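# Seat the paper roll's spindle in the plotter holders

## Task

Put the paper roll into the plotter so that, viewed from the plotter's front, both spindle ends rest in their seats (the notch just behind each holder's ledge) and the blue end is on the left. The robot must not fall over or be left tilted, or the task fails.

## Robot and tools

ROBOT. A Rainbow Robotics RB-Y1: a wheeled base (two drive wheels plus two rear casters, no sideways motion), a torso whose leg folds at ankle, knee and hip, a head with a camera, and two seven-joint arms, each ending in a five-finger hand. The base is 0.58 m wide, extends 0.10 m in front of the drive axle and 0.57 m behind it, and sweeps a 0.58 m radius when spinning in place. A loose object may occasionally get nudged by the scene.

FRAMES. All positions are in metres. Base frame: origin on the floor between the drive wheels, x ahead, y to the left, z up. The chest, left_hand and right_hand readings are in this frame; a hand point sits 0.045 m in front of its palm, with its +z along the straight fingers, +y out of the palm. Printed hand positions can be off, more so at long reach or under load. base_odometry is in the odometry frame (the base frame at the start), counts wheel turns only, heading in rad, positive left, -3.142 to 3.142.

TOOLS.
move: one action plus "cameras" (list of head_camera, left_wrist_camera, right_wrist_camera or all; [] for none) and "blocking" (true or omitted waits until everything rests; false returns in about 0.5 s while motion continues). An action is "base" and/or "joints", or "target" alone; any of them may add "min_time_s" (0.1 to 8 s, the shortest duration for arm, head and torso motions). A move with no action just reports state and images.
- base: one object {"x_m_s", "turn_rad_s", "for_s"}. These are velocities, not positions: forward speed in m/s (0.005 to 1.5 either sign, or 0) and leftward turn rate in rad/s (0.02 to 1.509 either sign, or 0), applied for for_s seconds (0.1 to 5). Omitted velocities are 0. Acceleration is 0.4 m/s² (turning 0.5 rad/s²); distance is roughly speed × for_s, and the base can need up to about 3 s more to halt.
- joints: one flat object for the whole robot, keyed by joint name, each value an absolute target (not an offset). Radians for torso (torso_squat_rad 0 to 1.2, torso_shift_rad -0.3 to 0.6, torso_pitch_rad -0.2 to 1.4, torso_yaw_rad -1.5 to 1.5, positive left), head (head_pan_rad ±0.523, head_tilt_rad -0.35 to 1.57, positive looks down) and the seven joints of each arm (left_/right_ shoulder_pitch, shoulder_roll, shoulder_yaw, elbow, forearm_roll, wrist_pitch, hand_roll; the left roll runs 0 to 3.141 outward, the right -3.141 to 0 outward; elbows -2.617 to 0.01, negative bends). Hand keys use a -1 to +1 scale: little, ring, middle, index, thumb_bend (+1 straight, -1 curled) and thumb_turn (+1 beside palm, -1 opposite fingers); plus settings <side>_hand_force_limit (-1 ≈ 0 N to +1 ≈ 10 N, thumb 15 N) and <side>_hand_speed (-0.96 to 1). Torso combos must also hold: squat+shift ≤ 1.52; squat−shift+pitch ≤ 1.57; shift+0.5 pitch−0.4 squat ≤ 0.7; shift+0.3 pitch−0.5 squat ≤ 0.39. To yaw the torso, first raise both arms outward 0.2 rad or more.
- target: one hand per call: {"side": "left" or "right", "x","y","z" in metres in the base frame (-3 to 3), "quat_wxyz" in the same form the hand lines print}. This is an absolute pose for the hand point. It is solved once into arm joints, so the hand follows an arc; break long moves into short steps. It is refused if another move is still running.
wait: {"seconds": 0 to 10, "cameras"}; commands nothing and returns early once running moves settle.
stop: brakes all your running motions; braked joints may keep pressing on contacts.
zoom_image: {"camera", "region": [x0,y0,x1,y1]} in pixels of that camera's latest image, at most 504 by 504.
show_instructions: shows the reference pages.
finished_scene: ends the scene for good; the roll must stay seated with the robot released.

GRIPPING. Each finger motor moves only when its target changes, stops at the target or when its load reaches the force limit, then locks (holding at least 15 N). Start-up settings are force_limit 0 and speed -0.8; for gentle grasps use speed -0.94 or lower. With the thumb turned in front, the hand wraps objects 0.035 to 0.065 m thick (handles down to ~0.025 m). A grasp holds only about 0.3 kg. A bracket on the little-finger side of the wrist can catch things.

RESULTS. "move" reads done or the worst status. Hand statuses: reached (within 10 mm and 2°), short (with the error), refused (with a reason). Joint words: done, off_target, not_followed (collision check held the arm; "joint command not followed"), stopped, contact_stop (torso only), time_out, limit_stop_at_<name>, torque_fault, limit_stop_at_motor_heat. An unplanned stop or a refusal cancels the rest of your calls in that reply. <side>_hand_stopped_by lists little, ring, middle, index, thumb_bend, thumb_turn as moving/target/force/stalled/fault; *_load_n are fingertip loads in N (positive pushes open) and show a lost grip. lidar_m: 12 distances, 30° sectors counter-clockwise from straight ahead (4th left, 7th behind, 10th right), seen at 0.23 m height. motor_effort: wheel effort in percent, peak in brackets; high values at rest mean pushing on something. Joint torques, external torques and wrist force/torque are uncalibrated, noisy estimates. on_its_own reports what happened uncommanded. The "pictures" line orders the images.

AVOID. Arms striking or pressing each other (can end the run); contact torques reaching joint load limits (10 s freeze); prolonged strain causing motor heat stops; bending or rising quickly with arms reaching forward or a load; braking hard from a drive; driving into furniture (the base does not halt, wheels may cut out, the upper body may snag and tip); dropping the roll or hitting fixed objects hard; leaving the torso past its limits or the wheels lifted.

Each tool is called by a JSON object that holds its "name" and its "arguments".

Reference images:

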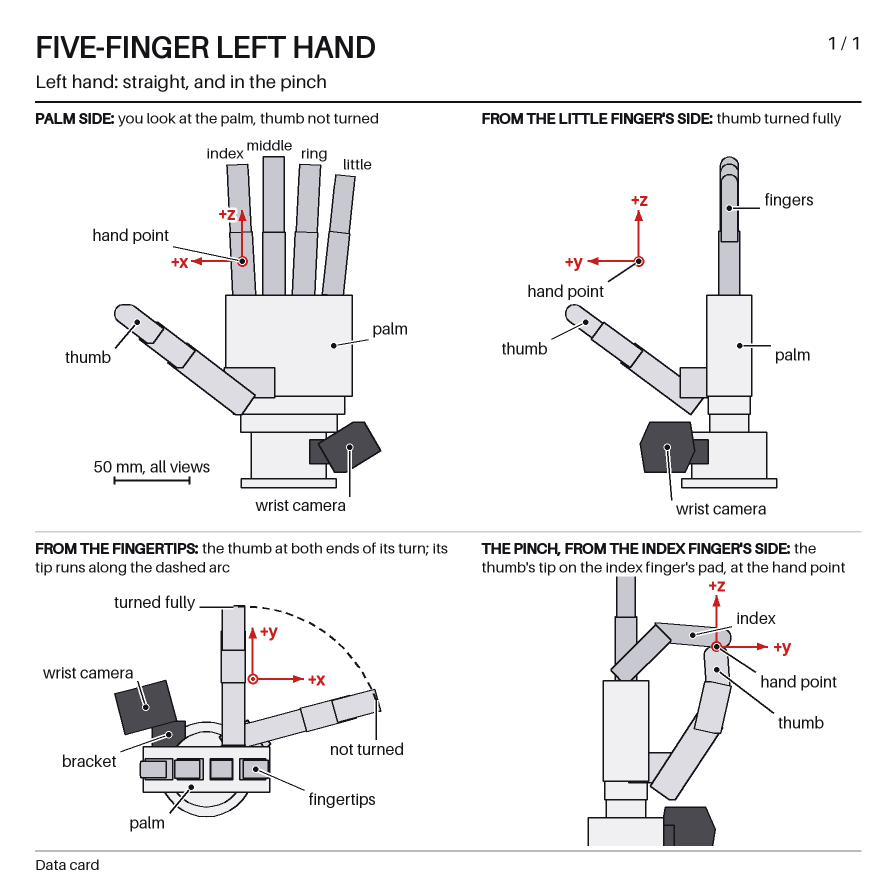

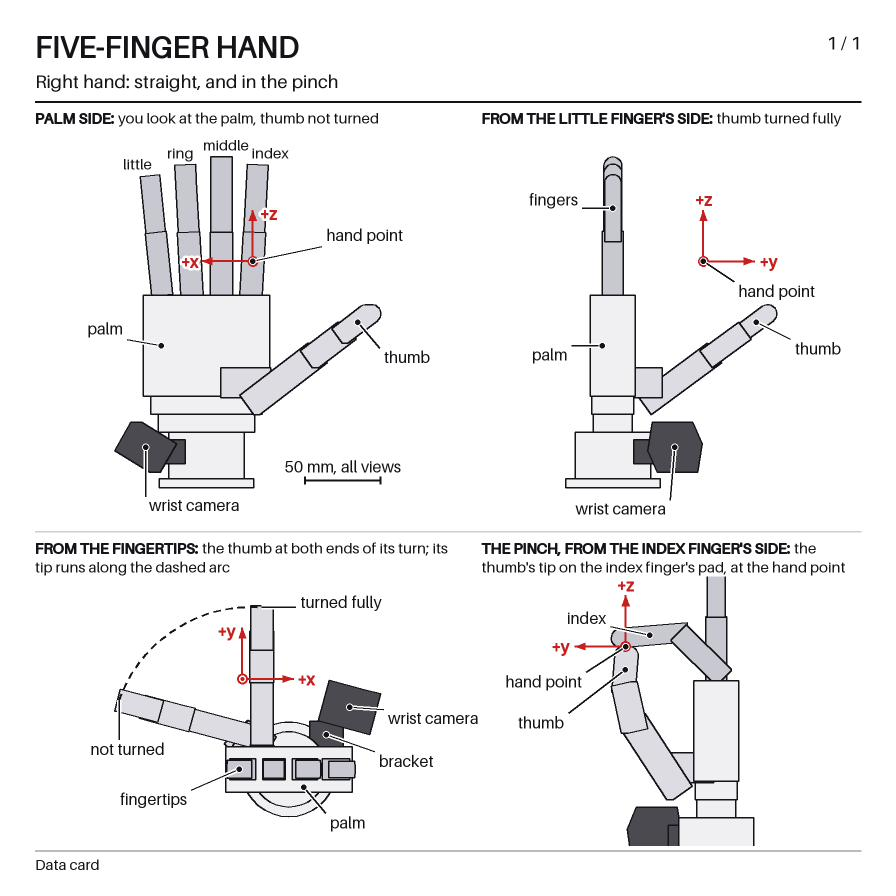

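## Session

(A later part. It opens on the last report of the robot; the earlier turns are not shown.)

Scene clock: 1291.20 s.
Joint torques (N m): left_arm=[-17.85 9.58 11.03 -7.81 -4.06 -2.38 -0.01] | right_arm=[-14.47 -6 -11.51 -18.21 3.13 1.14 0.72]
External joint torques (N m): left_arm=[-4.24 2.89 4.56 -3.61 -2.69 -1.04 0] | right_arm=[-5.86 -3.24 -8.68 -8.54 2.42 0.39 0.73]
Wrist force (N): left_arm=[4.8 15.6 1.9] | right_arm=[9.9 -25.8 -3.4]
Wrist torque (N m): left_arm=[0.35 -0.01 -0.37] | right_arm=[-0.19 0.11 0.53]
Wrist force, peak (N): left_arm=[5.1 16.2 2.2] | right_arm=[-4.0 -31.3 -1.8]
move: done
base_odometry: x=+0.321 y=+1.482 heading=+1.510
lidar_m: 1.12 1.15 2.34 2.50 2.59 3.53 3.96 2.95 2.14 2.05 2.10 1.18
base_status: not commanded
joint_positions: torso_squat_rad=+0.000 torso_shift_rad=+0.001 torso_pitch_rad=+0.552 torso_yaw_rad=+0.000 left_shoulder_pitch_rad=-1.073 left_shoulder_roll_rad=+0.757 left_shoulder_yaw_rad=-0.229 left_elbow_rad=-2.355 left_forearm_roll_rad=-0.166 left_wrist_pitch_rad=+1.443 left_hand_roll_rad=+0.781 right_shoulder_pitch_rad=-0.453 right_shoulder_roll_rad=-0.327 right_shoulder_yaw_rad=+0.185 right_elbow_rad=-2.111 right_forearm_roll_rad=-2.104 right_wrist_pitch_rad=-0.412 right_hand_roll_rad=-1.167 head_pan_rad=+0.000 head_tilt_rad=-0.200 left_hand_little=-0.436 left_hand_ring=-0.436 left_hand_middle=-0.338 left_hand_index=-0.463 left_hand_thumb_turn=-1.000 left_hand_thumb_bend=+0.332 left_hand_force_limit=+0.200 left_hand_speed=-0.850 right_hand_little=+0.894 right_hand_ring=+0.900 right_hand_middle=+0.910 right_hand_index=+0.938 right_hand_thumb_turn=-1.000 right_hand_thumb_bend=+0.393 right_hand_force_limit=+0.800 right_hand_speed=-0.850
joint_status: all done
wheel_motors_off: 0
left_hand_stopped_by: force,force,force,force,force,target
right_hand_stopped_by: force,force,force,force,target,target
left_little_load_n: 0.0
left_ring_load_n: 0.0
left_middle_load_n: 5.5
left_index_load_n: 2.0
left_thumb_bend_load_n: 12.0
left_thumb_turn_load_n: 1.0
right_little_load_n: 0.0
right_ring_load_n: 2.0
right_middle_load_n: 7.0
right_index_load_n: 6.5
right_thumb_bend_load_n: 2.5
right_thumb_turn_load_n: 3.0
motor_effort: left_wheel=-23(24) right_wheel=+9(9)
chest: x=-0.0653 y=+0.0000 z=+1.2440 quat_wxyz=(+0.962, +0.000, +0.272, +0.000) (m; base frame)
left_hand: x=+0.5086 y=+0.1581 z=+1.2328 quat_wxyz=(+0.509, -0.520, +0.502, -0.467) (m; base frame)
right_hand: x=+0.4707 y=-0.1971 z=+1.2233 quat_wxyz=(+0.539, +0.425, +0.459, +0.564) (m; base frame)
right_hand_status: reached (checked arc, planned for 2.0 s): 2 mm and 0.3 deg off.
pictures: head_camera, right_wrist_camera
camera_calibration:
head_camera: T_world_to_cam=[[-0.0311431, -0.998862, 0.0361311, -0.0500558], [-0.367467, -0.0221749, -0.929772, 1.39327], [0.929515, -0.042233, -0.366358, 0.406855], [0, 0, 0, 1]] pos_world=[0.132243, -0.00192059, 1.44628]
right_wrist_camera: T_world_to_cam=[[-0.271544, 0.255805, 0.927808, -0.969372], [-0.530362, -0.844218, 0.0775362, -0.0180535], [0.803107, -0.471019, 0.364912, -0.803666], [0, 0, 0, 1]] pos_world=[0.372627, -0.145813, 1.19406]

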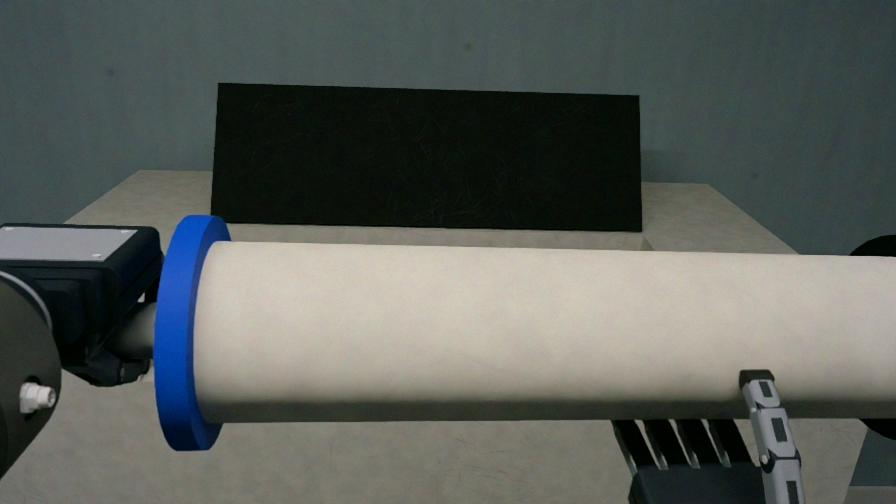

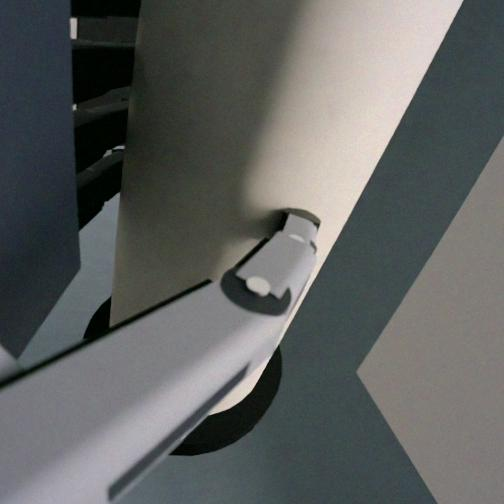

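{"name": "move", "arguments": {"target": {"side": "left", "x": 0.5208, "y": 0.159, "z": 1.2235, "quat_wxyz": [0.4866, -0.511, 0.5126, -0.4903]}, "min_time_s": 2, "cameras": []}}

{"name": "move", "arguments": {"target": {"side": "right", "x": 0.460, "y": -0.195, "z": 1.2245, "quat_wxyz": [0.5573, 0.4399, 0.4452, 0.5465]}, "min_time_s": 2, "cameras": ["head_camera", "right_wrist_camera"]}}

Scene clock: 1341.57 s.
Joint torques (N m): left_arm=[-17.47 13.31 13.5 -5.55 -3.6 -2.11 -0.12] | right_arm=[-16.33 -5.14 -8.69 -19.52 3.1 2.11 -0.2]
External joint torques (N m): left_arm=[-4.02 5.88 6.66 -0.98 -2.29 -0.77 -0.12] | right_arm=[-7.73 -2.36 -5.86 -9.86 2.38 1.36 -0.2]
Wrist force (N): left_arm=[4.7 13.2 1.5] | right_arm=[9.9 -28.1 -1.9]
Wrist torque (N m): left_arm=[0.28 -0.27 -0.41] | right_arm=[-0.11 -0.45 -0.43]
Wrist force, peak (N): left_arm=[7.7 15.7 1.5] | right_arm=[9.9 -28.5 -2.1]
move: done
base_odometry: x=+0.321 y=+1.482 heading=+1.510
lidar_m: 1.12 1.16 2.32 2.49 2.60 3.53 3.96 2.94 2.14 2.05 2.10 1.17
base_status: not commanded
joint_positions: torso_squat_rad=+0.000 torso_shift_rad=+0.001 torso_pitch_rad=+0.552 torso_yaw_rad=+0.000 left_shoulder_pitch_rad=-1.009 left_shoulder_roll_rad=+0.794 left_shoulder_yaw_rad=-0.177 left_elbow_rad=-2.308 left_forearm_roll_rad=-0.082 left_wrist_pitch_rad=+1.286 left_hand_roll_rad=+0.807 right_shoulder_pitch_rad=-0.452 right_shoulder_roll_rad=-0.327 right_shoulder_yaw_rad=+0.184 right_elbow_rad=-2.111 right_forearm_roll_rad=-2.104 right_wrist_pitch_rad=-0.412 right_hand_roll_rad=-1.167 head_pan_rad=+0.000 head_tilt_rad=-0.200 left_hand_little=-0.436 left_hand_ring=-0.436 left_hand_middle=-0.338 left_hand_index=-0.463 left_hand_thumb_turn=-1.000 left_hand_thumb_bend=+0.332 left_hand_force_limit=+0.200 left_hand_speed=-0.850 right_hand_little=+0.894 right_hand_ring=+0.900 right_hand_middle=+0.910 right_hand_index=+0.937 right_hand_thumb_turn=-1.000 right_hand_thumb_bend=+0.393 right_hand_force_limit=+0.800 right_hand_speed=-0.850
joint_status: all done
wheel_motors_off: 0
left_hand_stopped_by: force,force,force,force,force,target
right_hand_stopped_by: force,force,force,force,target,target
left_little_load_n: 0.0
left_ring_load_n: 0.0
left_middle_load_n: 5.0
left_index_load_n: 4.5
left_thumb_bend_load_n: 11.5
left_thumb_turn_load_n: 4.0
right_little_load_n: 2.5
right_ring_load_n: 7.5
right_middle_load_n: 8.0
right_index_load_n: 2.0
right_thumb_bend_load_n: 4.5
right_thumb_turn_load_n: -4.5
motor_effort: left_wheel=-24(24) right_wheel=+9(9)
chest: x=-0.0653 y=+0.0000 z=+1.2440 quat_wxyz=(+0.962, +0.000, +0.272, +0.000) (m; base frame)
left_hand: x=+0.5204 y=+0.1582 z=+1.2222 quat_wxyz=(+0.485, -0.511, +0.513, -0.490) (m; base frame)
left_hand_status: reached (checked arc, planned for 2.0 s): 2 mm and 0.2 deg off.
right_hand: x=+0.4708 y=-0.1975 z=+1.2230 quat_wxyz=(+0.539, +0.425, +0.460, +0.564) (m; base frame)
pictures: none
No camera images: "cameras" was empty.

Scene clock: 1343.90 s.
Joint torques (N m): left_arm=[-17.84 12.95 13.43 -6.35 -3.57 -2.13 -0.12] | right_arm=[-14.18 -0.56 -7.26 -19.18 3.91 1.08 0.41]
External joint torques (N m): left_arm=[-4.38 5.53 6.58 -1.78 -2.26 -0.78 -0.11] | right_arm=[-5.91 0.88 -5.36 -9.42 3.13 0.27 0.42]
Wrist force (N): left_arm=[3.2 14.8 3.1] | right_arm=[8.5 -26.4 -3.7]
Wrist torque (N m): left_arm=[0.33 0.05 -0.37] | right_arm=[-0.19 0.35 0.26]
Wrist force, peak (N): left_arm=[3.4 15.0 2.8] | right_arm=[9.7 -28.4 -2.1]
move: done
base_odometry: x=+0.321 y=+1.482 heading=+1.510
lidar_m: 1.12 1.17 2.34 2.49 2.59 3.54 3.95 2.93 2.14 2.05 2.11 1.18
base_status: not commanded
joint_positions: torso_squat_rad=+0.000 torso_shift_rad=+0.001 torso_pitch_rad=+0.552 torso_yaw_rad=+0.000 left_shoulder_pitch_rad=-1.009 left_shoulder_roll_rad=+0.795 left_shoulder_yaw_rad=-0.177 left_elbow_rad=-2.308 left_forearm_roll_rad=-0.082 left_wrist_pitch_rad=+1.286 left_hand_roll_rad=+0.807 right_shoulder_pitch_rad=-0.435 right_shoulder_roll_rad=-0.246 right_shoulder_yaw_rad=+0.212 right_elbow_rad=-2.131 right_forearm_roll_rad=-2.027 right_wrist_pitch_rad=-0.461 right_hand_roll_rad=-1.136 head_pan_rad=+0.000 head_tilt_rad=-0.200 left_hand_little=-0.436 left_hand_ring=-0.436 left_hand_middle=-0.338 left_hand_index=-0.463 left_hand_thumb_turn=-1.000 left_hand_thumb_bend=+0.332 left_hand_force_limit=+0.200 left_hand_speed=-0.850 right_hand_little=+0.894 right_hand_ring=+0.900 right_hand_middle=+0.910 right_hand_index=+0.937 right_hand_thumb_turn=-1.000 right_hand_thumb_bend=+0.393 right_hand_force_limit=+0.800 right_hand_speed=-0.850
joint_status: all done
wheel_motors_off: 0
left_hand_stopped_by: force,force,force,force,force,target
right_hand_stopped_by: force,force,force,force,target,target
left_little_load_n: 0.0
left_ring_load_n: 0.0
left_middle_load_n: 5.5
left_index_load_n: 2.5
left_thumb_bend_load_n: 11.5
left_thumb_turn_load_n: 1.5
right_little_load_n: 0.0
right_ring_load_n: 4.5
right_middle_load_n: 8.0
right_index_load_n: 3.0
right_thumb_bend_load_n: 2.5
right_thumb_turn_load_n: 3.5
motor_effort: left_wheel=-23(24) right_wheel=+9(9)
chest: x=-0.0653 y=+0.0000 z=+1.2440 quat_wxyz=(+0.962, +0.000, +0.272, +0.000) (m; base frame)
left_hand: x=+0.5205 y=+0.1584 z=+1.2221 quat_wxyz=(+0.485, -0.511, +0.513, -0.489) (m; base frame)
right_hand: x=+0.4603 y=-0.1947 z=+1.2224 quat_wxyz=(+0.556, +0.441, +0.447, +0.545) (m; base frame)
right_hand_status: reached (checked arc, planned for 2.0 s): 2 mm and 0.3 deg off.
pictures: head_camera, right_wrist_camera
camera_calibration:
head_camera: T_world_to_cam=[[-0.0311431, -0.998862, 0.0361311, -0.0500558], [-0.367467, -0.0221749, -0.929772, 1.39327], [0.929515, -0.042233, -0.366358, 0.406855], [0, 0, 0, 1]] pos_world=[0.132243, -0.00192059, 1.44628]
right_wrist_camera: T_world_to_cam=[[-0.250236, 0.27344, 0.928769, -0.979596], [-0.583994, -0.807759, 0.0804694, 0.00662214], [0.772226, -0.52226, 0.361818, -0.785976], [0, 0, 0, 1]] pos_world=[0.365688, -0.137273, 1.19367]

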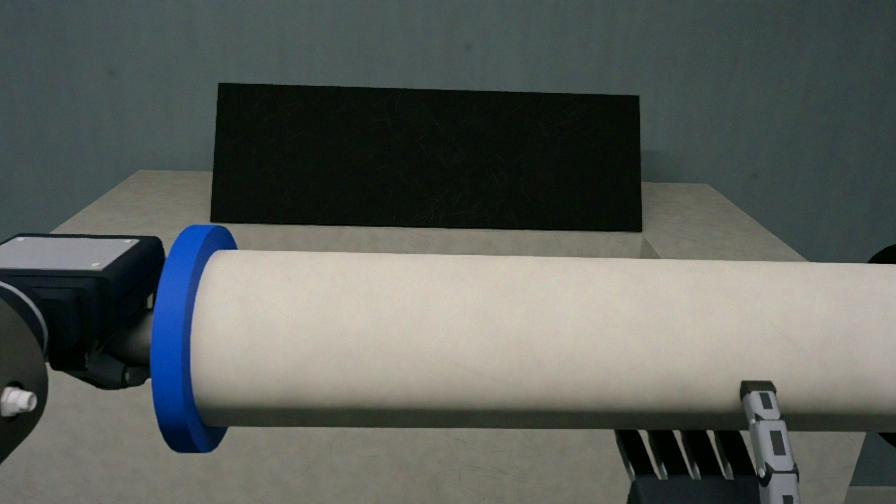

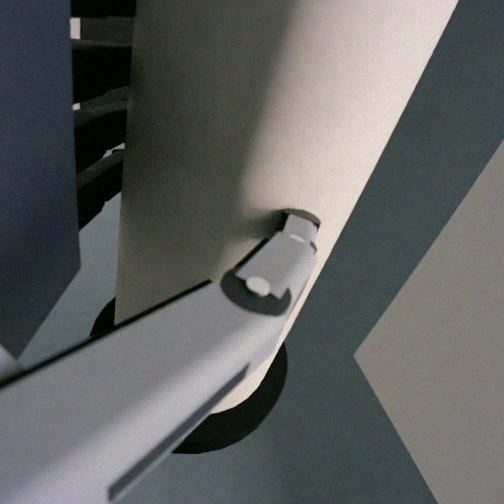

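{"name": "move", "arguments": {"joints": {"head_pan_rad": -0.45, "head_tilt_rad": 0.0}, "cameras": ["head_camera"]}}

Scene clock: 1353.03 s.
Joint torques (N m): left_arm=[-18.1 12.75 13.28 -6.27 -3.47 -2.25 -0.07] | right_arm=[-14.15 -0.78 -7.22 -19.03 3.95 1.04 0.45]
External joint torques (N m): left_arm=[-4.65 5.33 6.43 -1.7 -2.16 -0.9 -0.07] | right_arm=[-5.89 0.66 -5.31 -9.26 3.17 0.23 0.46]
Wrist force (N): left_arm=[3.4 14.7 2.8] | right_arm=[8.6 -26.5 -3.9]
Wrist torque (N m): left_arm=[0.27 0.03 -0.35] | right_arm=[-0.16 0.34 0.26]
Wrist force, peak (N): left_arm=[3.1 15.3 2.9] | right_arm=[8.5 -26.6 -3.7]
move: done
base_odometry: x=+0.321 y=+1.482 heading=+1.510
lidar_m: 1.12 1.17 2.34 2.49 2.60 3.53 3.96 2.94 2.14 2.06 2.10 1.18
base_status: not commanded
joint_positions: torso_squat_rad=+0.000 torso_shift_rad=+0.001 torso_pitch_rad=+0.552 torso_yaw_rad=+0.000 left_shoulder_pitch_rad=-1.009 left_shoulder_roll_rad=+0.795 left_shoulder_yaw_rad=-0.177 left_elbow_rad=-2.308 left_forearm_roll_rad=-0.082 left_wrist_pitch_rad=+1.286 left_hand_roll_rad=+0.807 right_shoulder_pitch_rad=-0.435 right_shoulder_roll_rad=-0.246 right_shoulder_yaw_rad=+0.212 right_elbow_rad=-2.131 right_forearm_roll_rad=-2.027 right_wrist_pitch_rad=-0.461 right_hand_roll_rad=-1.136 head_pan_rad=-0.450 head_tilt_rad=+0.000 left_hand_little=-0.436 left_hand_ring=-0.436 left_hand_middle=-0.338 left_hand_index=-0.463 left_hand_thumb_turn=-1.000 left_hand_thumb_bend=+0.332 left_hand_force_limit=+0.200 left_hand_speed=-0.850 right_hand_little=+0.894 right_hand_ring=+0.900 right_hand_middle=+0.910 right_hand_index=+0.937 right_hand_thumb_turn=-1.000 right_hand_thumb_bend=+0.393 right_hand_force_limit=+0.800 right_hand_speed=-0.850
joint_status: all done
wheel_motors_off: 0
left_hand_stopped_by: force,force,force,force,force,target
right_hand_stopped_by: force,force,force,force,target,target
left_little_load_n: 0.0
left_ring_load_n: 0.0
left_middle_load_n: 5.5
left_index_load_n: 2.5
left_thumb_bend_load_n: 11.5
left_thumb_turn_load_n: 1.5
right_little_load_n: 0.0
right_ring_load_n: 5.0
right_middle_load_n: 8.0
right_index_load_n: 3.0
right_thumb_bend_load_n: 3.0
right_thumb_turn_load_n: 3.5
motor_effort: left_wheel=-24(24) right_wheel=+9(9)
chest: x=-0.0653 y=+0.0000 z=+1.2440 quat_wxyz=(+0.962, +0.000, +0.272, +0.000) (m; base frame)
left_hand: x=+0.5205 y=+0.1584 z=+1.2221 quat_wxyz=(+0.485, -0.511, +0.513, -0.489) (m; base frame)
right_hand: x=+0.4603 y=-0.1947 z=+1.2224 quat_wxyz=(+0.556, +0.441, +0.447, +0.545) (m; base frame)
pictures: head_camera
camera_calibration:
head_camera: T_world_to_cam=[[-0.389885, -0.881265, 0.267137, -0.353186], [-0.55079, -0.00931066, -0.834592, 1.27041], [0.737984, -0.472531, -0.481762, 0.579977], [0, 0, 0, 1]] pos_world=[0.134017, -0.025365, 1.43404]

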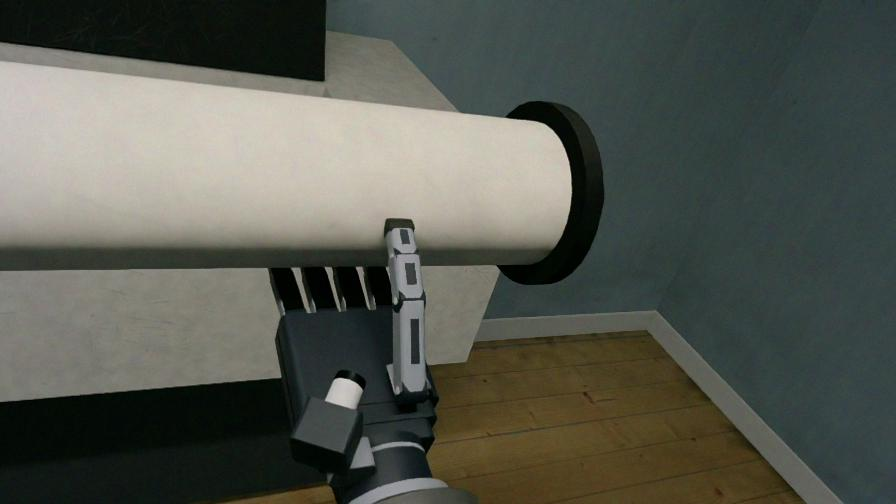

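{"name": "move", "arguments": {"joints": {"right_hand_thumb_bend": 1.0}, "cameras": []}}

{"name": "move", "arguments": {"target": {"side": "right", "x": 0.4778, "y": -0.195, "z": 1.2283, "quat_wxyz": [0.5573, 0.4399, 0.4452, 0.5465]}, "min_time_s": 2, "cameras": ["head_camera", "right_wrist_camera"]}}

Scene clock: 1389.83 s.
Joint torques (N m): left_arm=[-18.58 11.83 13.14 -6.88 -3.56 -2.62 -0.15] | right_arm=[-14.91 -0.59 -6.64 -18.88 3.71 2.55 0.32]
External joint torques (N m): left_arm=[-5.12 4.4 6.29 -2.31 -2.25 -1.27 -0.14] | right_arm=[-6.65 0.85 -4.74 -9.12 2.93 1.75 0.33]
Wrist force (N): left_arm=[-1.2 15.0 1.9] | right_arm=[4.7 -26.5 -1.8]
Wrist torque (N m): left_arm=[0.49 0.22 -0.41] | right_arm=[-0.76 -0.42 0.19]
Wrist force, peak (N): left_arm=[3.2 15.3 3.0] | right_arm=[8.8 -27.2 -3.1]
move: done
base_odometry: x=+0.321 y=+1.482 heading=+1.510
lidar_m: 1.12 1.17 2.36 2.49 2.60 3.52 3.95 2.95 2.13 2.04 2.09 1.17
base_status: not commanded
joint_positions: torso_squat_rad=+0.000 torso_shift_rad=+0.001 torso_pitch_rad=+0.552 torso_yaw_rad=+0.000 left_shoulder_pitch_rad=-1.009 left_shoulder_roll_rad=+0.795 left_shoulder_yaw_rad=-0.177 left_elbow_rad=-2.308 left_forearm_roll_rad=-0.082 left_wrist_pitch_rad=+1.286 left_hand_roll_rad=+0.807 right_shoulder_pitch_rad=-0.435 right_shoulder_roll_rad=-0.246 right_shoulder_yaw_rad=+0.212 right_elbow_rad=-2.131 right_forearm_roll_rad=-2.027 right_wrist_pitch_rad=-0.462 right_hand_roll_rad=-1.136 head_pan_rad=-0.450 head_tilt_rad=+0.000 left_hand_little=-0.436 left_hand_ring=-0.436 left_hand_middle=-0.338 left_hand_index=-0.464 left_hand_thumb_turn=-1.000 left_hand_thumb_bend=+0.332 left_hand_force_limit=+0.200 left_hand_speed=-0.850 right_hand_little=+0.894 right_hand_ring=+0.899 right_hand_middle=+0.909 right_hand_index=+0.937 right_hand_thumb_turn=-1.000 right_hand_thumb_bend=+1.000 right_hand_force_limit=+0.800 right_hand_speed=-0.850
joint_status: all done
wheel_motors_off: 0
left_hand_stopped_by: force,force,force,force,force,target
right_hand_stopped_by: force,force,force,force,target,target
left_little_load_n: 0.0
left_ring_load_n: 0.0
left_middle_load_n: 5.5
left_index_load_n: 0.0
left_thumb_bend_load_n: 11.5
left_thumb_turn_load_n: 0.0
right_little_load_n: 0.5
right_ring_load_n: 0.0
right_middle_load_n: 1.0
right_index_load_n: 4.0
right_thumb_bend_load_n: 0.0
right_thumb_turn_load_n: -0.5
motor_effort: left_wheel=-24(24) right_wheel=+9(9)
chest: x=-0.0653 y=+0.0000 z=+1.2440 quat_wxyz=(+0.962, +0.000, +0.272, +0.000) (m; base frame)
left_hand: x=+0.5205 y=+0.1586 z=+1.2220 quat_wxyz=(+0.485, -0.512, +0.513, -0.489) (m; base frame)
right_hand: x=+0.4603 y=-0.1949 z=+1.2224 quat_wxyz=(+0.556, +0.441, +0.447, +0.545) (m; base frame)
pictures: none
No camera images: "cameras" was empty.

Scene clock: 1392.17 s.
Joint torques (N m): left_arm=[-18.72 10.34 11.13 -8.28 -3.03 -3.03 0.11] | right_arm=[-18.27 -5.09 -7.77 -17.47 3.23 2.39 0.69]
External joint torques (N m): left_arm=[-5.27 2.91 4.28 -3.71 -1.72 -1.69 0.12] | right_arm=[-8.88 -3.24 -5.58 -7.77 2.44 1.55 0.7]
Wrist force (N): left_arm=[0.0 14.3 2.1] | right_arm=[5.2 -25.8 -2.4]
Wrist torque (N m): left_arm=[0.32 0.08 -0.38] | right_arm=[-0.70 -0.21 0.31]
Wrist force, peak (N): left_arm=[-6.8 14.3 1.3] | right_arm=[1.9 -27.6 -2.2]
move: done
base_odometry: x=+0.321 y=+1.482 heading=+1.510
lidar_m: 1.12 1.17 2.34 2.48 2.60 3.52 3.95 2.93 2.14 2.04 2.10 1.18
base_status: not commanded
joint_positions: torso_squat_rad=+0.000 torso_shift_rad=+0.001 torso_pitch_rad=+0.552 torso_yaw_rad=+0.000 left_shoulder_pitch_rad=-1.009 left_shoulder_roll_rad=+0.795 left_shoulder_yaw_rad=-0.176 left_elbow_rad=-2.307 left_forearm_roll_rad=-0.082 left_wrist_pitch_rad=+1.286 left_hand_roll_rad=+0.807 right_shoulder_pitch_rad=-0.501 right_shoulder_roll_rad=-0.260 right_shoulder_yaw_rad=+0.197 right_elbow_rad=-2.081 right_forearm_roll_rad=-2.069 right_wrist_pitch_rad=-0.474 right_hand_roll_rad=-1.121 head_pan_rad=-0.450 head_tilt_rad=+0.000 left_hand_little=-0.436 left_hand_ring=-0.436 left_hand_middle=-0.338 left_hand_index=-0.464 left_hand_thumb_turn=-1.000 left_hand_thumb_bend=+0.332 left_hand_force_limit=+0.200 left_hand_speed=-0.850 right_hand_little=+0.894 right_hand_ring=+0.899 right_hand_middle=+0.909 right_hand_index=+0.937 right_hand_thumb_turn=-1.000 right_hand_thumb_bend=+1.000 right_hand_force_limit=+0.800 right_hand_speed=-0.850
joint_status: all done
wheel_motors_off: 0
left_hand_stopped_by: force,force,force,force,force,target
right_hand_stopped_by: force,force,force,force,target,target
left_little_load_n: 0.0
left_ring_load_n: 0.0
left_middle_load_n: 5.5
left_index_load_n: 0.0
left_thumb_bend_load_n: 12.0
left_thumb_turn_load_n: 0.5
right_little_load_n: 0.0
right_ring_load_n: 0.0
right_middle_load_n: 1.0
right_index_load_n: 4.0
right_thumb_bend_load_n: 0.5
right_thumb_turn_load_n: 1.5
motor_effort: left_wheel=-24(24) right_wheel=+9(9)
chest: x=-0.0653 y=+0.0000 z=+1.2440 quat_wxyz=(+0.962, +0.000, +0.272, +0.000) (m; base frame)
left_hand: x=+0.5206 y=+0.1590 z=+1.2220 quat_wxyz=(+0.486, -0.512, +0.513, -0.489) (m; base frame)
right_hand: x=+0.4780 y=-0.1950 z=+1.2259 quat_wxyz=(+0.556, +0.441, +0.446, +0.545) (m; base frame)
right_hand_status: reached (checked arc, planned for 2.0 s): 2 mm and 0.3 deg off.
pictures: head_camera, right_wrist_camera
camera_calibration:
head_camera: T_world_to_cam=[[-0.389885, -0.881265, 0.267137, -0.353186], [-0.55079, -0.00931066, -0.834592, 1.27041], [0.737984, -0.472531, -0.481762, 0.579977], [0, 0, 0, 1]] pos_world=[0.134017, -0.025365, 1.43404]
right_wrist_camera: T_world_to_cam=[[-0.249994, 0.272794, 0.929024, -0.978878], [-0.584713, -0.807314, 0.0797131, 0.0178375], [0.77176, -0.523285, 0.36133, -0.800344], [0, 0, 0, 1]] pos_world=[0.38339, -0.137376, 1.19717]

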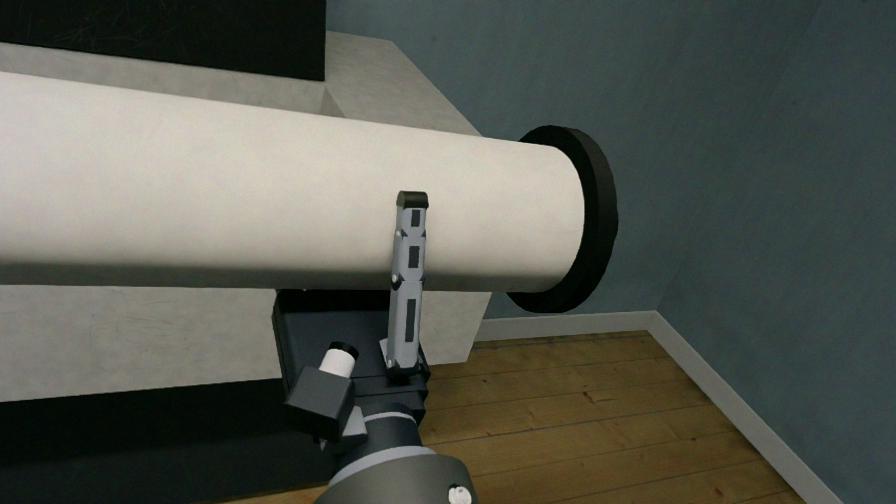

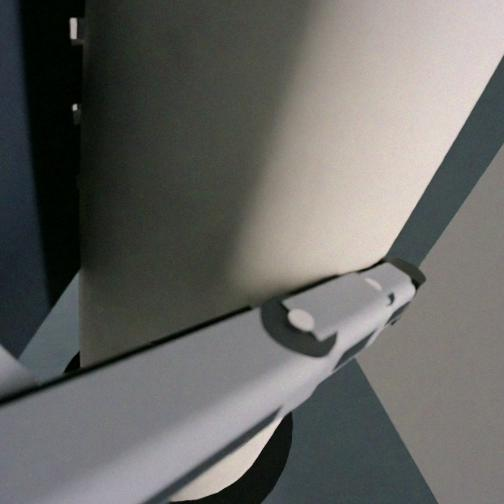

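{"name": "move", "arguments": {"joints": {"right_hand_force_limit": 0.0, "right_hand_speed": -0.85, "right_hand_index": -0.2, "right_hand_middle": -0.2, "right_hand_ring": -0.2, "right_hand_little": -0.2, "head_pan_rad": 0.0, "head_tilt_rad": -0.2}, "cameras": ["head_camera", "right_wrist_camera"]}}

Scene clock: 1402.27 s.
Joint torques (N m): left_arm=[-18.89 10.37 11.19 -7.53 -2.92 -2.62 0.08] | right_arm=[-18.35 -3.86 -7.27 -19.83 2.92 3.18 -0.41]
External joint torques (N m): left_arm=[-5.43 2.93 4.34 -2.97 -1.61 -1.28 0.09] | right_arm=[-8.96 -2.01 -5.08 -10.14 2.13 2.34 -0.4]
Wrist force (N): left_arm=[0.1 11.9 -0.7] | right_arm=[5.8 -29.6 -0.5]
Wrist torque (N m): left_arm=[0.25 0.11 -0.35] | right_arm=[-0.75 -0.89 -0.97]
Wrist force, peak (N): left_arm=[0.0 15.7 2.0] | right_arm=[5.8 -29.9 -0.8]
move: off_target
base_odometry: x=+0.321 y=+1.482 heading=+1.510
lidar_m: 1.12 1.17 2.34 2.49 2.59 3.54 3.95 2.94 2.14 2.04 2.10 1.18
base_status: not commanded
joint_positions: torso_squat_rad=+0.000 torso_shift_rad=+0.001 torso_pitch_rad=+0.552 torso_yaw_rad=+0.000 left_shoulder_pitch_rad=-1.009 left_shoulder_roll_rad=+0.795 left_shoulder_yaw_rad=-0.176 left_elbow_rad=-2.307 left_forearm_roll_rad=-0.082 left_wrist_pitch_rad=+1.286 left_hand_roll_rad=+0.807 right_shoulder_pitch_rad=-0.502 right_shoulder_roll_rad=-0.260 right_shoulder_yaw_rad=+0.197 right_elbow_rad=-2.080 right_forearm_roll_rad=-2.069 right_wrist_pitch_rad=-0.474 right_hand_roll_rad=-1.120 head_pan_rad=+0.000 head_tilt_rad=-0.200 left_hand_little=-0.436 left_hand_ring=-0.436 left_hand_middle=-0.338 left_hand_index=-0.464 left_hand_thumb_turn=-1.000 left_hand_thumb_bend=+0.332 left_hand_force_limit=+0.200 left_hand_speed=-0.850 right_hand_little=+0.689 right_hand_ring=+0.736 right_hand_middle=+0.801 right_hand_index=+0.884 right_hand_thumb_turn=-1.000 right_hand_thumb_bend=+1.001 right_hand_force_limit=+0.000 right_hand_speed=-0.850
joint_status: right_hand_little off_target (ended at +0.689, target -0.200); right_hand_ring off_target (ended at +0.736, target -0.200); right_hand_middle off_target (ended at +0.801, target -0.200); right_hand_index off_target (ended at +0.884, target -0.200); the others done
wheel_motors_off: 0
left_hand_stopped_by: force,force,force,force,force,target
right_hand_stopped_by: force,force,force,force,target,target
left_little_load_n: 0.0
left_ring_load_n: 0.5
left_middle_load_n: 5.5
left_index_load_n: 0.0
left_thumb_bend_load_n: 11.5
left_thumb_turn_load_n: 1.0
right_little_load_n: 7.0
right_ring_load_n: 5.0
right_middle_load_n: 3.0
right_index_load_n: 0.5
right_thumb_bend_load_n: 4.5
right_thumb_turn_load_n: 2.5
motor_effort: left_wheel=-24(24) right_wheel=+9(10)
chest: x=-0.0653 y=+0.0000 z=+1.2440 quat_wxyz=(+0.962, +0.000, +0.272, +0.000) (m; base frame)
left_hand: x=+0.5206 y=+0.1589 z=+1.2221 quat_wxyz=(+0.486, -0.512, +0.513, -0.489) (m; base frame)
right_hand: x=+0.4781 y=-0.1950 z=+1.2257 quat_wxyz=(+0.556, +0.441, +0.446, +0.545) (m; base frame)
pictures: head_camera, right_wrist_camera
camera_calibration:
head_camera: T_world_to_cam=[[-0.0311397, -0.998862, 0.0361311, -0.0500562], [-0.367553, -0.0221722, -0.929738, 1.39323], [0.929481, -0.0422319, -0.366445, 0.406984], [0, 0, 0, 1]] pos_world=[0.132244, -0.0019206, 1.44628]
right_wrist_camera: T_world_to_cam=[[-0.249357, 0.273497, 0.928989, -0.978772], [-0.585002, -0.807021, 0.080564, 0.0170494], [0.771747, -0.523371, 0.361232, -0.80024], [0, 0, 0, 1]] pos_world=[0.383493, -0.137372, 1.19697]

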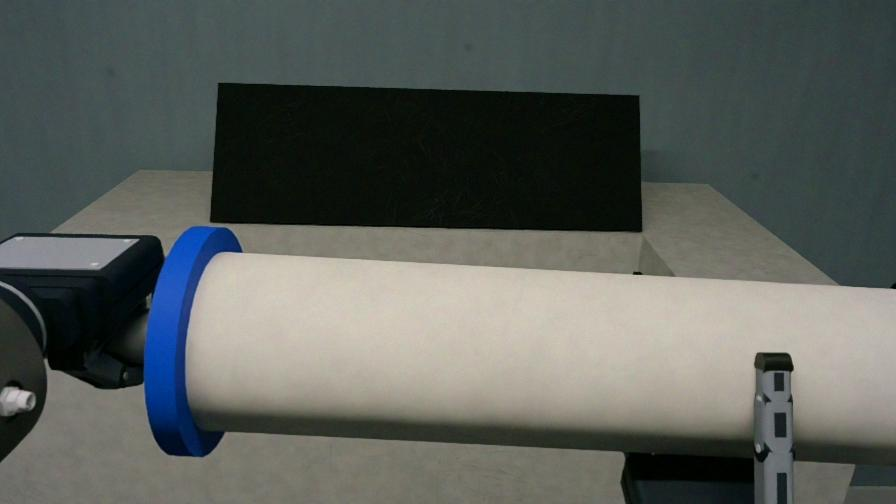

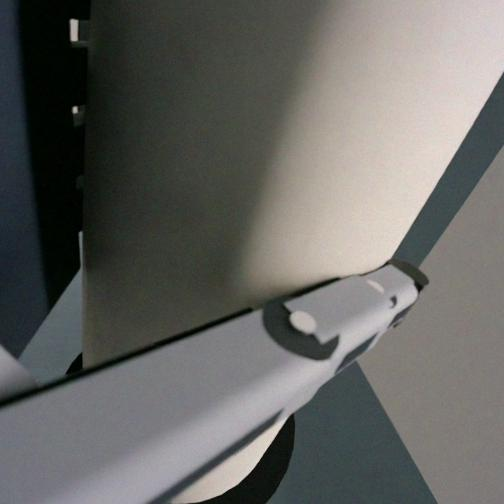

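{"name": "move", "arguments": {"target": {"side": "right", "x": 0.480, "y": -0.195, "z": 1.2335, "quat_wxyz": [0.5021, 0.5002, 0.5067, 0.4919]}, "min_time_s": 2.5, "cameras": ["head_camera", "right_wrist_camera"]}}

Scene clock: 1459.33 s.
Joint torques (N m): left_arm=[-18.19 9 8.88 -7.58 -1.62 -3.59 0.31] | right_arm=[-21.69 -5.01 -3.85 -20.13 2.84 8.37 -0.13]
External joint torques (N m): left_arm=[-4.73 1.56 2.03 -3.02 -0.31 -2.25 0.32] | right_arm=[-11.99 -1.53 -0.03 -11.68 1.77 6.93 -0.12]
Wrist force (N): left_arm=[-9.1 11.3 -1.3] | right_arm=[-3.1 -31.0 5.8]
Wrist torque (N m): left_arm=[0.28 0.46 -0.43] | right_arm=[-0.83 -1.40 -1.20]
Wrist force, peak (N): left_arm=[-9.5 11.6 -0.4] | right_arm=[5.8 -35.7 1.9]
move: done
base_odometry: x=+0.321 y=+1.482 heading=+1.510
lidar_m: 1.12 1.17 2.33 2.49 2.60 3.53 3.96 2.95 2.14 2.04 2.09 1.17
base_status: not commanded
joint_positions: torso_squat_rad=+0.000 torso_shift_rad=+0.001 torso_pitch_rad=+0.552 torso_yaw_rad=+0.000 left_shoulder_pitch_rad=-1.009 left_shoulder_roll_rad=+0.795 left_shoulder_yaw_rad=-0.176 left_elbow_rad=-2.307 left_forearm_roll_rad=-0.083 left_wrist_pitch_rad=+1.287 left_hand_roll_rad=+0.807 right_shoulder_pitch_rad=-0.588 right_shoulder_roll_rad=-0.438 right_shoulder_yaw_rad=+0.265 right_elbow_rad=-2.319 right_forearm_roll_rad=-2.588 right_wrist_pitch_rad=-0.936 right_hand_roll_rad=-0.757 head_pan_rad=+0.000 head_tilt_rad=-0.200 left_hand_little=-0.436 left_hand_ring=-0.436 left_hand_middle=-0.338 left_hand_index=-0.464 left_hand_thumb_turn=-1.000 left_hand_thumb_bend=+0.332 left_hand_force_limit=+0.200 left_hand_speed=-0.850 right_hand_little=+0.689 right_hand_ring=+0.736 right_hand_middle=+0.800 right_hand_index=+0.884 right_hand_thumb_turn=-1.000 right_hand_thumb_bend=+1.001 right_hand_force_limit=+0.000 right_hand_speed=-0.850
joint_status: all done
wheel_motors_off: 0
left_hand_stopped_by: force,force,force,force,force,target
right_hand_stopped_by: force,force,force,force,target,target
left_little_load_n: 1.0
left_ring_load_n: 0.0
left_middle_load_n: 5.5
left_index_load_n: 0.5
left_thumb_bend_load_n: 12.0
left_thumb_turn_load_n: -2.0
right_little_load_n: 7.5
right_ring_load_n: 5.0
right_middle_load_n: 2.0
right_index_load_n: 0.5
right_thumb_bend_load_n: 3.0
right_thumb_turn_load_n: 4.5
motor_effort: left_wheel=-24(24) right_wheel=+9(10)
chest: x=-0.0653 y=+0.0000 z=+1.2440 quat_wxyz=(+0.962, +0.000, +0.272, +0.000) (m; base frame)
left_hand: x=+0.5207 y=+0.1593 z=+1.2224 quat_wxyz=(+0.486, -0.512, +0.513, -0.489) (m; base frame)
right_hand: x=+0.4804 y=-0.1961 z=+1.2303 quat_wxyz=(+0.501, +0.502, +0.508, +0.489) (m; base frame)
right_hand_status: reached (checked arc, planned for 2.5 s): 3 mm and 0.4 deg off.
pictures: head_camera, right_wrist_camera
camera_calibration:
head_camera: T_world_to_cam=[[-0.0311397, -0.998862, 0.0361311, -0.0500562], [-0.367553, -0.0221722, -0.929738, 1.39323], [0.929481, -0.0422319, -0.366445, 0.406984], [0, 0, 0, 1]] pos_world=[0.132244, -0.0019206, 1.44628]
right_wrist_camera: T_world_to_cam=[[-0.0272842, 0.274574, 0.961179, -1.12823], [-0.552743, -0.805311, 0.214358, -0.162578], [0.832905, -0.525437, 0.173741, -0.603349], [0, 0, 0, 1]] pos_world=[0.381885, -0.138165, 1.22411]

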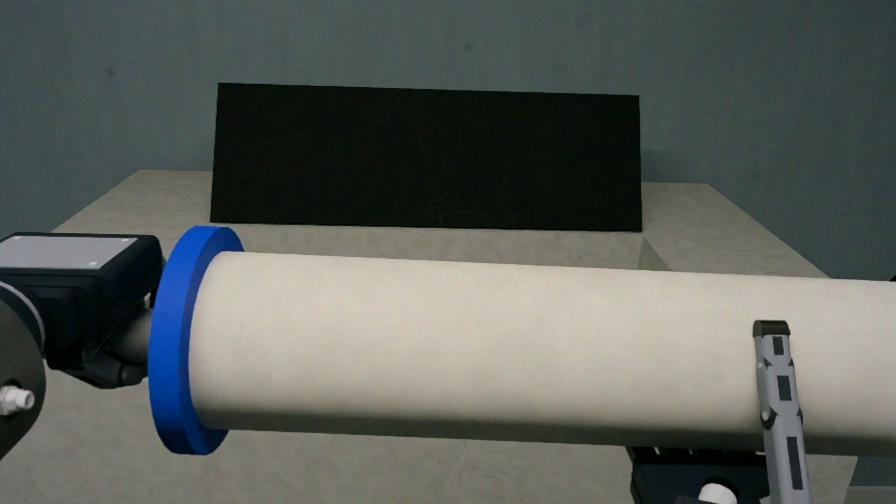

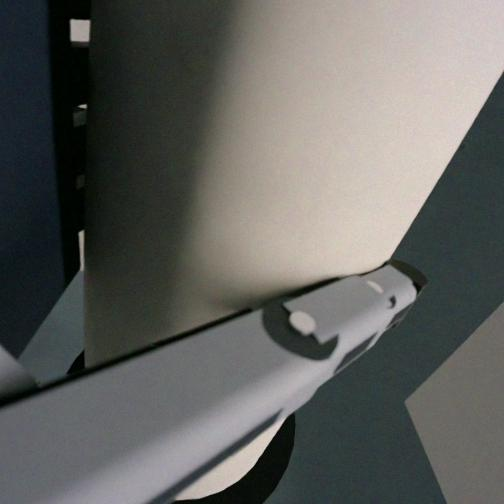

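{"name": "move", "arguments": {"target": {"side": "right", "x": 0.484, "y": -0.195, "z": 1.241, "quat_wxyz": [0.44, 0.5537, 0.5614, 0.4308]}, "min_time_s": 2.5, "cameras": ["head_camera", "right_wrist_camera"]}}

Scene clock: 1472.07 s.
Joint torques (N m): left_arm=[-18.14 9.06 8.95 -7.86 -1.58 -3.19 0.32] | right_arm=[-24.3 -5.35 -8.82 -18.07 2.5 9.09 -0.95]
External joint torques (N m): left_arm=[-4.68 1.61 2.1 -3.3 -0.28 -1.84 0.32] | right_arm=[-12.98 -1.1 -4.76 -11.49 1.52 7.47 -0.94]
Wrist force (N): left_arm=[-6.7 8.4 -0.9] | right_arm=[-0.6 -31.3 12.7]
Wrist torque (N m): left_arm=[0.13 0.36 -0.45] | right_arm=[-0.92 -1.76 -1.80]
Wrist force, peak (N): left_arm=[-9.6 11.6 -1.3] | right_arm=[3.7 -36.5 7.3]
move: done
base_odometry: x=+0.321 y=+1.482 heading=+1.510
lidar_m: 1.12 1.16 2.34 2.50 2.58 3.53 3.97 2.95 2.15 2.05 2.09 1.17
base_status: not commanded
joint_positions: torso_squat_rad=+0.000 torso_shift_rad=+0.001 torso_pitch_rad=+0.552 torso_yaw_rad=+0.000 left_shoulder_pitch_rad=-1.009 left_shoulder_roll_rad=+0.795 left_shoulder_yaw_rad=-0.176 left_elbow_rad=-2.307 left_forearm_roll_rad=-0.083 left_wrist_pitch_rad=+1.286 left_hand_roll_rad=+0.807 right_shoulder_pitch_rad=-0.783 right_shoulder_roll_rad=-0.471 right_shoulder_yaw_rad=+0.200 right_elbow_rad=-2.447 right_forearm_roll_rad=-2.917 right_wrist_pitch_rad=-1.403 right_hand_roll_rad=-0.562 head_pan_rad=+0.000 head_tilt_rad=-0.200 left_hand_little=-0.436 left_hand_ring=-0.436 left_hand_middle=-0.338 left_hand_index=-0.463 left_hand_thumb_turn=-1.000 left_hand_thumb_bend=+0.332 left_hand_force_limit=+0.200 left_hand_speed=-0.850 right_hand_little=+0.689 right_hand_ring=+0.736 right_hand_middle=+0.800 right_hand_index=+0.884 right_hand_thumb_turn=-1.000 right_hand_thumb_bend=+1.001 right_hand_force_limit=+0.000 right_hand_speed=-0.850
joint_status: all done
wheel_motors_off: 0
left_hand_stopped_by: force,force,force,force,force,target
right_hand_stopped_by: force,force,force,force,target,target
left_little_load_n: 1.0
left_ring_load_n: 0.0
left_middle_load_n: 5.5
left_index_load_n: 1.0
left_thumb_bend_load_n: 11.5
left_thumb_turn_load_n: -1.5
right_little_load_n: 10.5
right_ring_load_n: 6.0
right_middle_load_n: 1.5
right_index_load_n: 0.0
right_thumb_bend_load_n: 3.5
right_thumb_turn_load_n: 0.0
motor_effort: left_wheel=-24(24) right_wheel=+10(10)
chest: x=-0.0653 y=+0.0000 z=+1.2440 quat_wxyz=(+0.962, +0.000, +0.272, +0.000) (m; base frame)
left_hand: x=+0.5207 y=+0.1593 z=+1.2225 quat_wxyz=(+0.486, -0.512, +0.513, -0.489) (m; base frame)
right_hand: x=+0.4841 y=-0.1954 z=+1.2375 quat_wxyz=(+0.439, +0.555, +0.563, +0.428) (m; base frame)
right_hand_status: reached (checked arc, planned for 2.5 s): 4 mm and 0.4 deg off.
pictures: head_camera, right_wrist_camera
camera_calibration:
head_camera: T_world_to_cam=[[-0.0311397, -0.998862, 0.0361311, -0.0500562], [-0.367553, -0.0221722, -0.929738, 1.39323], [0.929481, -0.0422319, -0.366445, 0.406984], [0, 0, 0, 1]] pos_world=[0.132244, -0.0019206, 1.44628]
right_wrist_camera: T_world_to_cam=[[0.193719, 0.27467, 0.941822, -1.21832], [-0.487438, -0.806183, 0.335371, -0.343106], [0.851397, -0.524047, -0.0222885, -0.373433], [0, 0, 0, 1]] pos_world=[0.38671, -0.137665, 1.25419]

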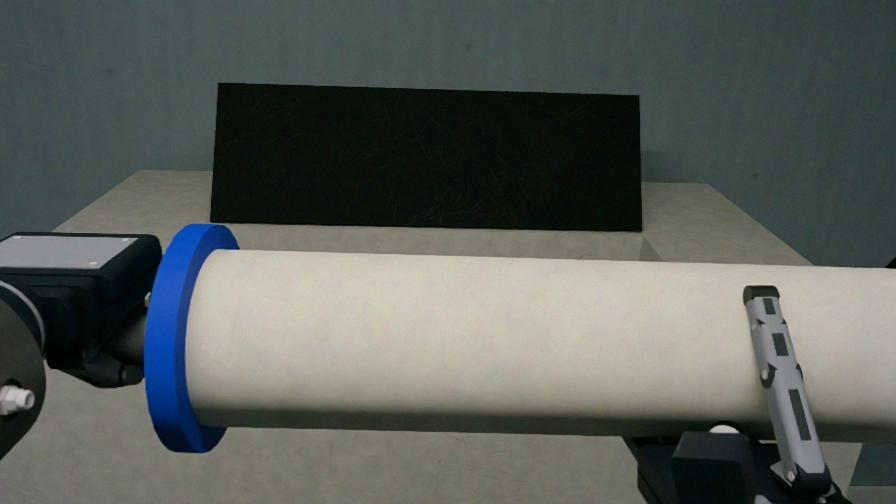

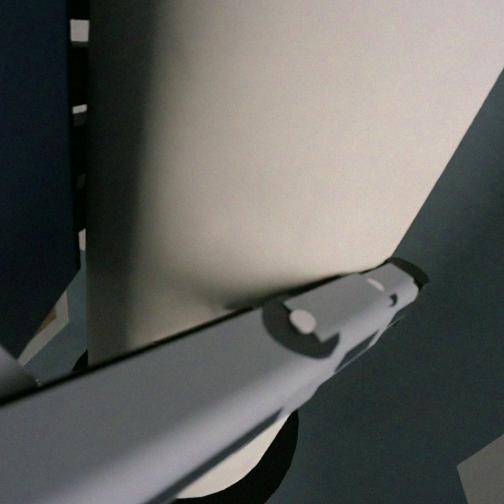

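{"name": "move", "arguments": {"base": {"x_m_s": 0.15, "for_s": 3.2}, "joints": {"head_tilt_rad": 0.0}, "cameras": ["head_camera", "left_wrist_camera", "right_wrist_camera"]}}

Scene clock: 1522.43 s.
Joint torques (N m): left_arm=[-17.73 8.75 8.53 -7.52 -1.55 -2.95 0.29] | right_arm=[-23.8 -5.07 -8.61 -17.58 2.77 9.34 -0.89]
External joint torques (N m): left_arm=[-4.27 1.3 1.68 -2.96 -0.24 -1.6 0.3] | right_arm=[-12.48 -0.82 -4.55 -11 1.78 7.72 -0.88]
Wrist force (N): left_arm=[-6.4 8.3 -0.7] | right_arm=[-0.6 -31.1 12.0]
Wrist torque (N m): left_arm=[0.12 0.31 -0.39] | right_arm=[-0.91 -1.68 -1.82]
Wrist force, peak (N): left_arm=[-6.7 9.7 -1.2] | right_arm=[-0.7 -32.7 13.8]
move: done
base_odometry: x=+0.350 y=+1.961 heading=+1.510
lidar_m: 0.64 0.67 1.68 2.51 2.60 3.52 4.42 2.95 2.14 2.04 1.72 0.68
base_status: done (sent for 3.2 of 3.2 s)
joint_positions: torso_squat_rad=+0.000 torso_shift_rad=+0.001 torso_pitch_rad=+0.552 torso_yaw_rad=+0.000 left_shoulder_pitch_rad=-1.009 left_shoulder_roll_rad=+0.795 left_shoulder_yaw_rad=-0.176 left_elbow_rad=-2.307 left_forearm_roll_rad=-0.083 left_wrist_pitch_rad=+1.286 left_hand_roll_rad=+0.807 right_shoulder_pitch_rad=-0.783 right_shoulder_roll_rad=-0.471 right_shoulder_yaw_rad=+0.199 right_elbow_rad=-2.447 right_forearm_roll_rad=-2.917 right_wrist_pitch_rad=-1.403 right_hand_roll_rad=-0.562 head_pan_rad=+0.000 head_tilt_rad=+0.000 left_hand_little=-0.436 left_hand_ring=-0.436 left_hand_middle=-0.338 left_hand_index=-0.464 left_hand_thumb_turn=-1.000 left_hand_thumb_bend=+0.332 left_hand_force_limit=+0.200 left_hand_speed=-0.850 right_hand_little=+0.689 right_hand_ring=+0.736 right_hand_middle=+0.800 right_hand_index=+0.884 right_hand_thumb_turn=-1.000 right_hand_thumb_bend=+1.001 right_hand_force_limit=+0.000 right_hand_speed=-0.850
joint_status: all done
wheel_motors_off: 0
left_hand_stopped_by: force,force,force,force,force,target
right_hand_stopped_by: force,force,force,force,target,target
left_little_load_n: 0.5
left_ring_load_n: 0.0
left_middle_load_n: 6.0
left_index_load_n: 1.0
left_thumb_bend_load_n: 11.0
left_thumb_turn_load_n: -1.5
right_little_load_n: 10.5
right_ring_load_n: 6.0
right_middle_load_n: 1.5
right_index_load_n: 0.0
right_thumb_bend_load_n: 3.5
right_thumb_turn_load_n: 0.0
motor_effort: left_wheel=+2(42) right_wheel=-3(38)
chest: x=-0.0654 y=+0.0000 z=+1.2440 quat_wxyz=(+0.962, +0.000, +0.272, +0.000) (m; base frame)
left_hand: x=+0.5206 y=+0.1592 z=+1.2227 quat_wxyz=(+0.486, -0.511, +0.513, -0.489) (m; base frame)
right_hand: x=+0.4839 y=-0.1954 z=+1.2378 quat_wxyz=(+0.439, +0.555, +0.562, +0.428) (m; base frame)
pictures: head_camera, left_wrist_camera, right_wrist_camera
camera_calibration:
head_camera: T_world_to_cam=[[-0.0234345, -0.998858, 0.0416455, -0.0582372], [-0.544749, -0.0221711, -0.838306, 1.27521], [0.838271, -0.0423316, -0.543607, 0.660905], [0, 0, 0, 1]] pos_world=[0.139284, -0.00192071, 1.43071]
left_wrist_camera: T_world_to_cam=[[0.0610608, -0.309101, 0.949067, -1.14373], [-0.566599, -0.793528, -0.22199, 0.68548], [0.821728, -0.524185, -0.22359, 0.0418038], [0, 0, 0, 1]] pos_world=[0.423877, 0.212332, 1.24699]
right_wrist_camera: T_world_to_cam=[[0.193216, 0.274612, 0.941943, -1.21844], [-0.487548, -0.806246, 0.335059, -0.342847], [0.851448, -0.523981, -0.0218928, -0.373763], [0, 0, 0, 1]] pos_world=[0.386508, -0.137666, 1.25439]

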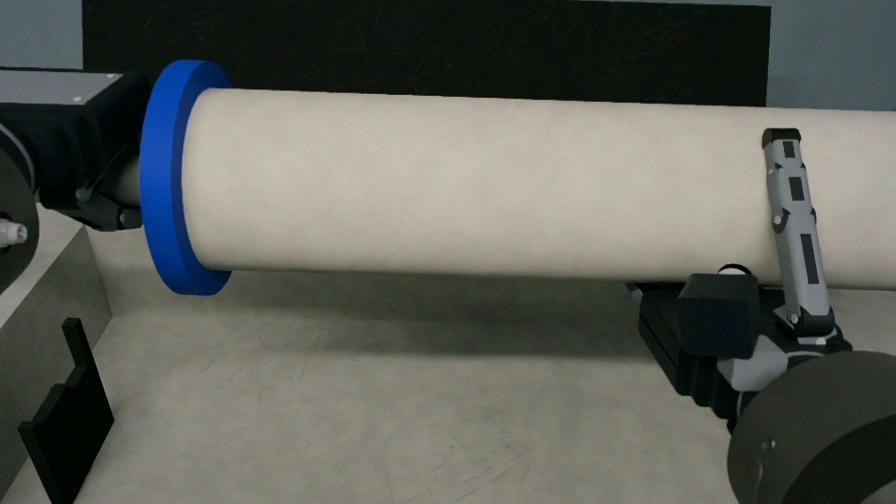

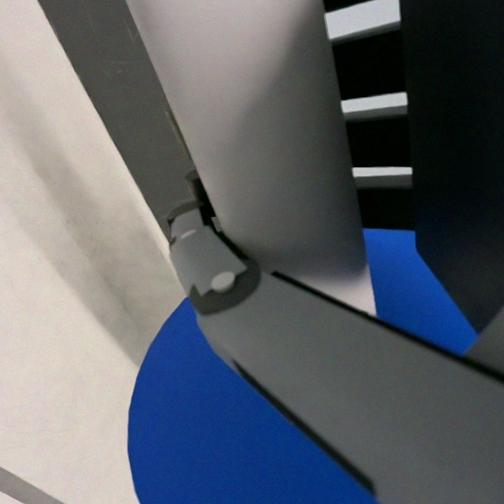

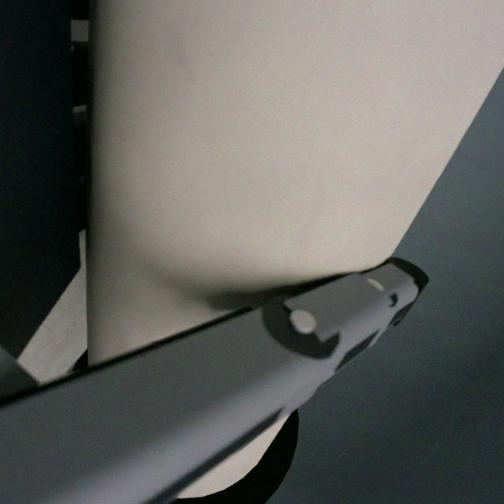

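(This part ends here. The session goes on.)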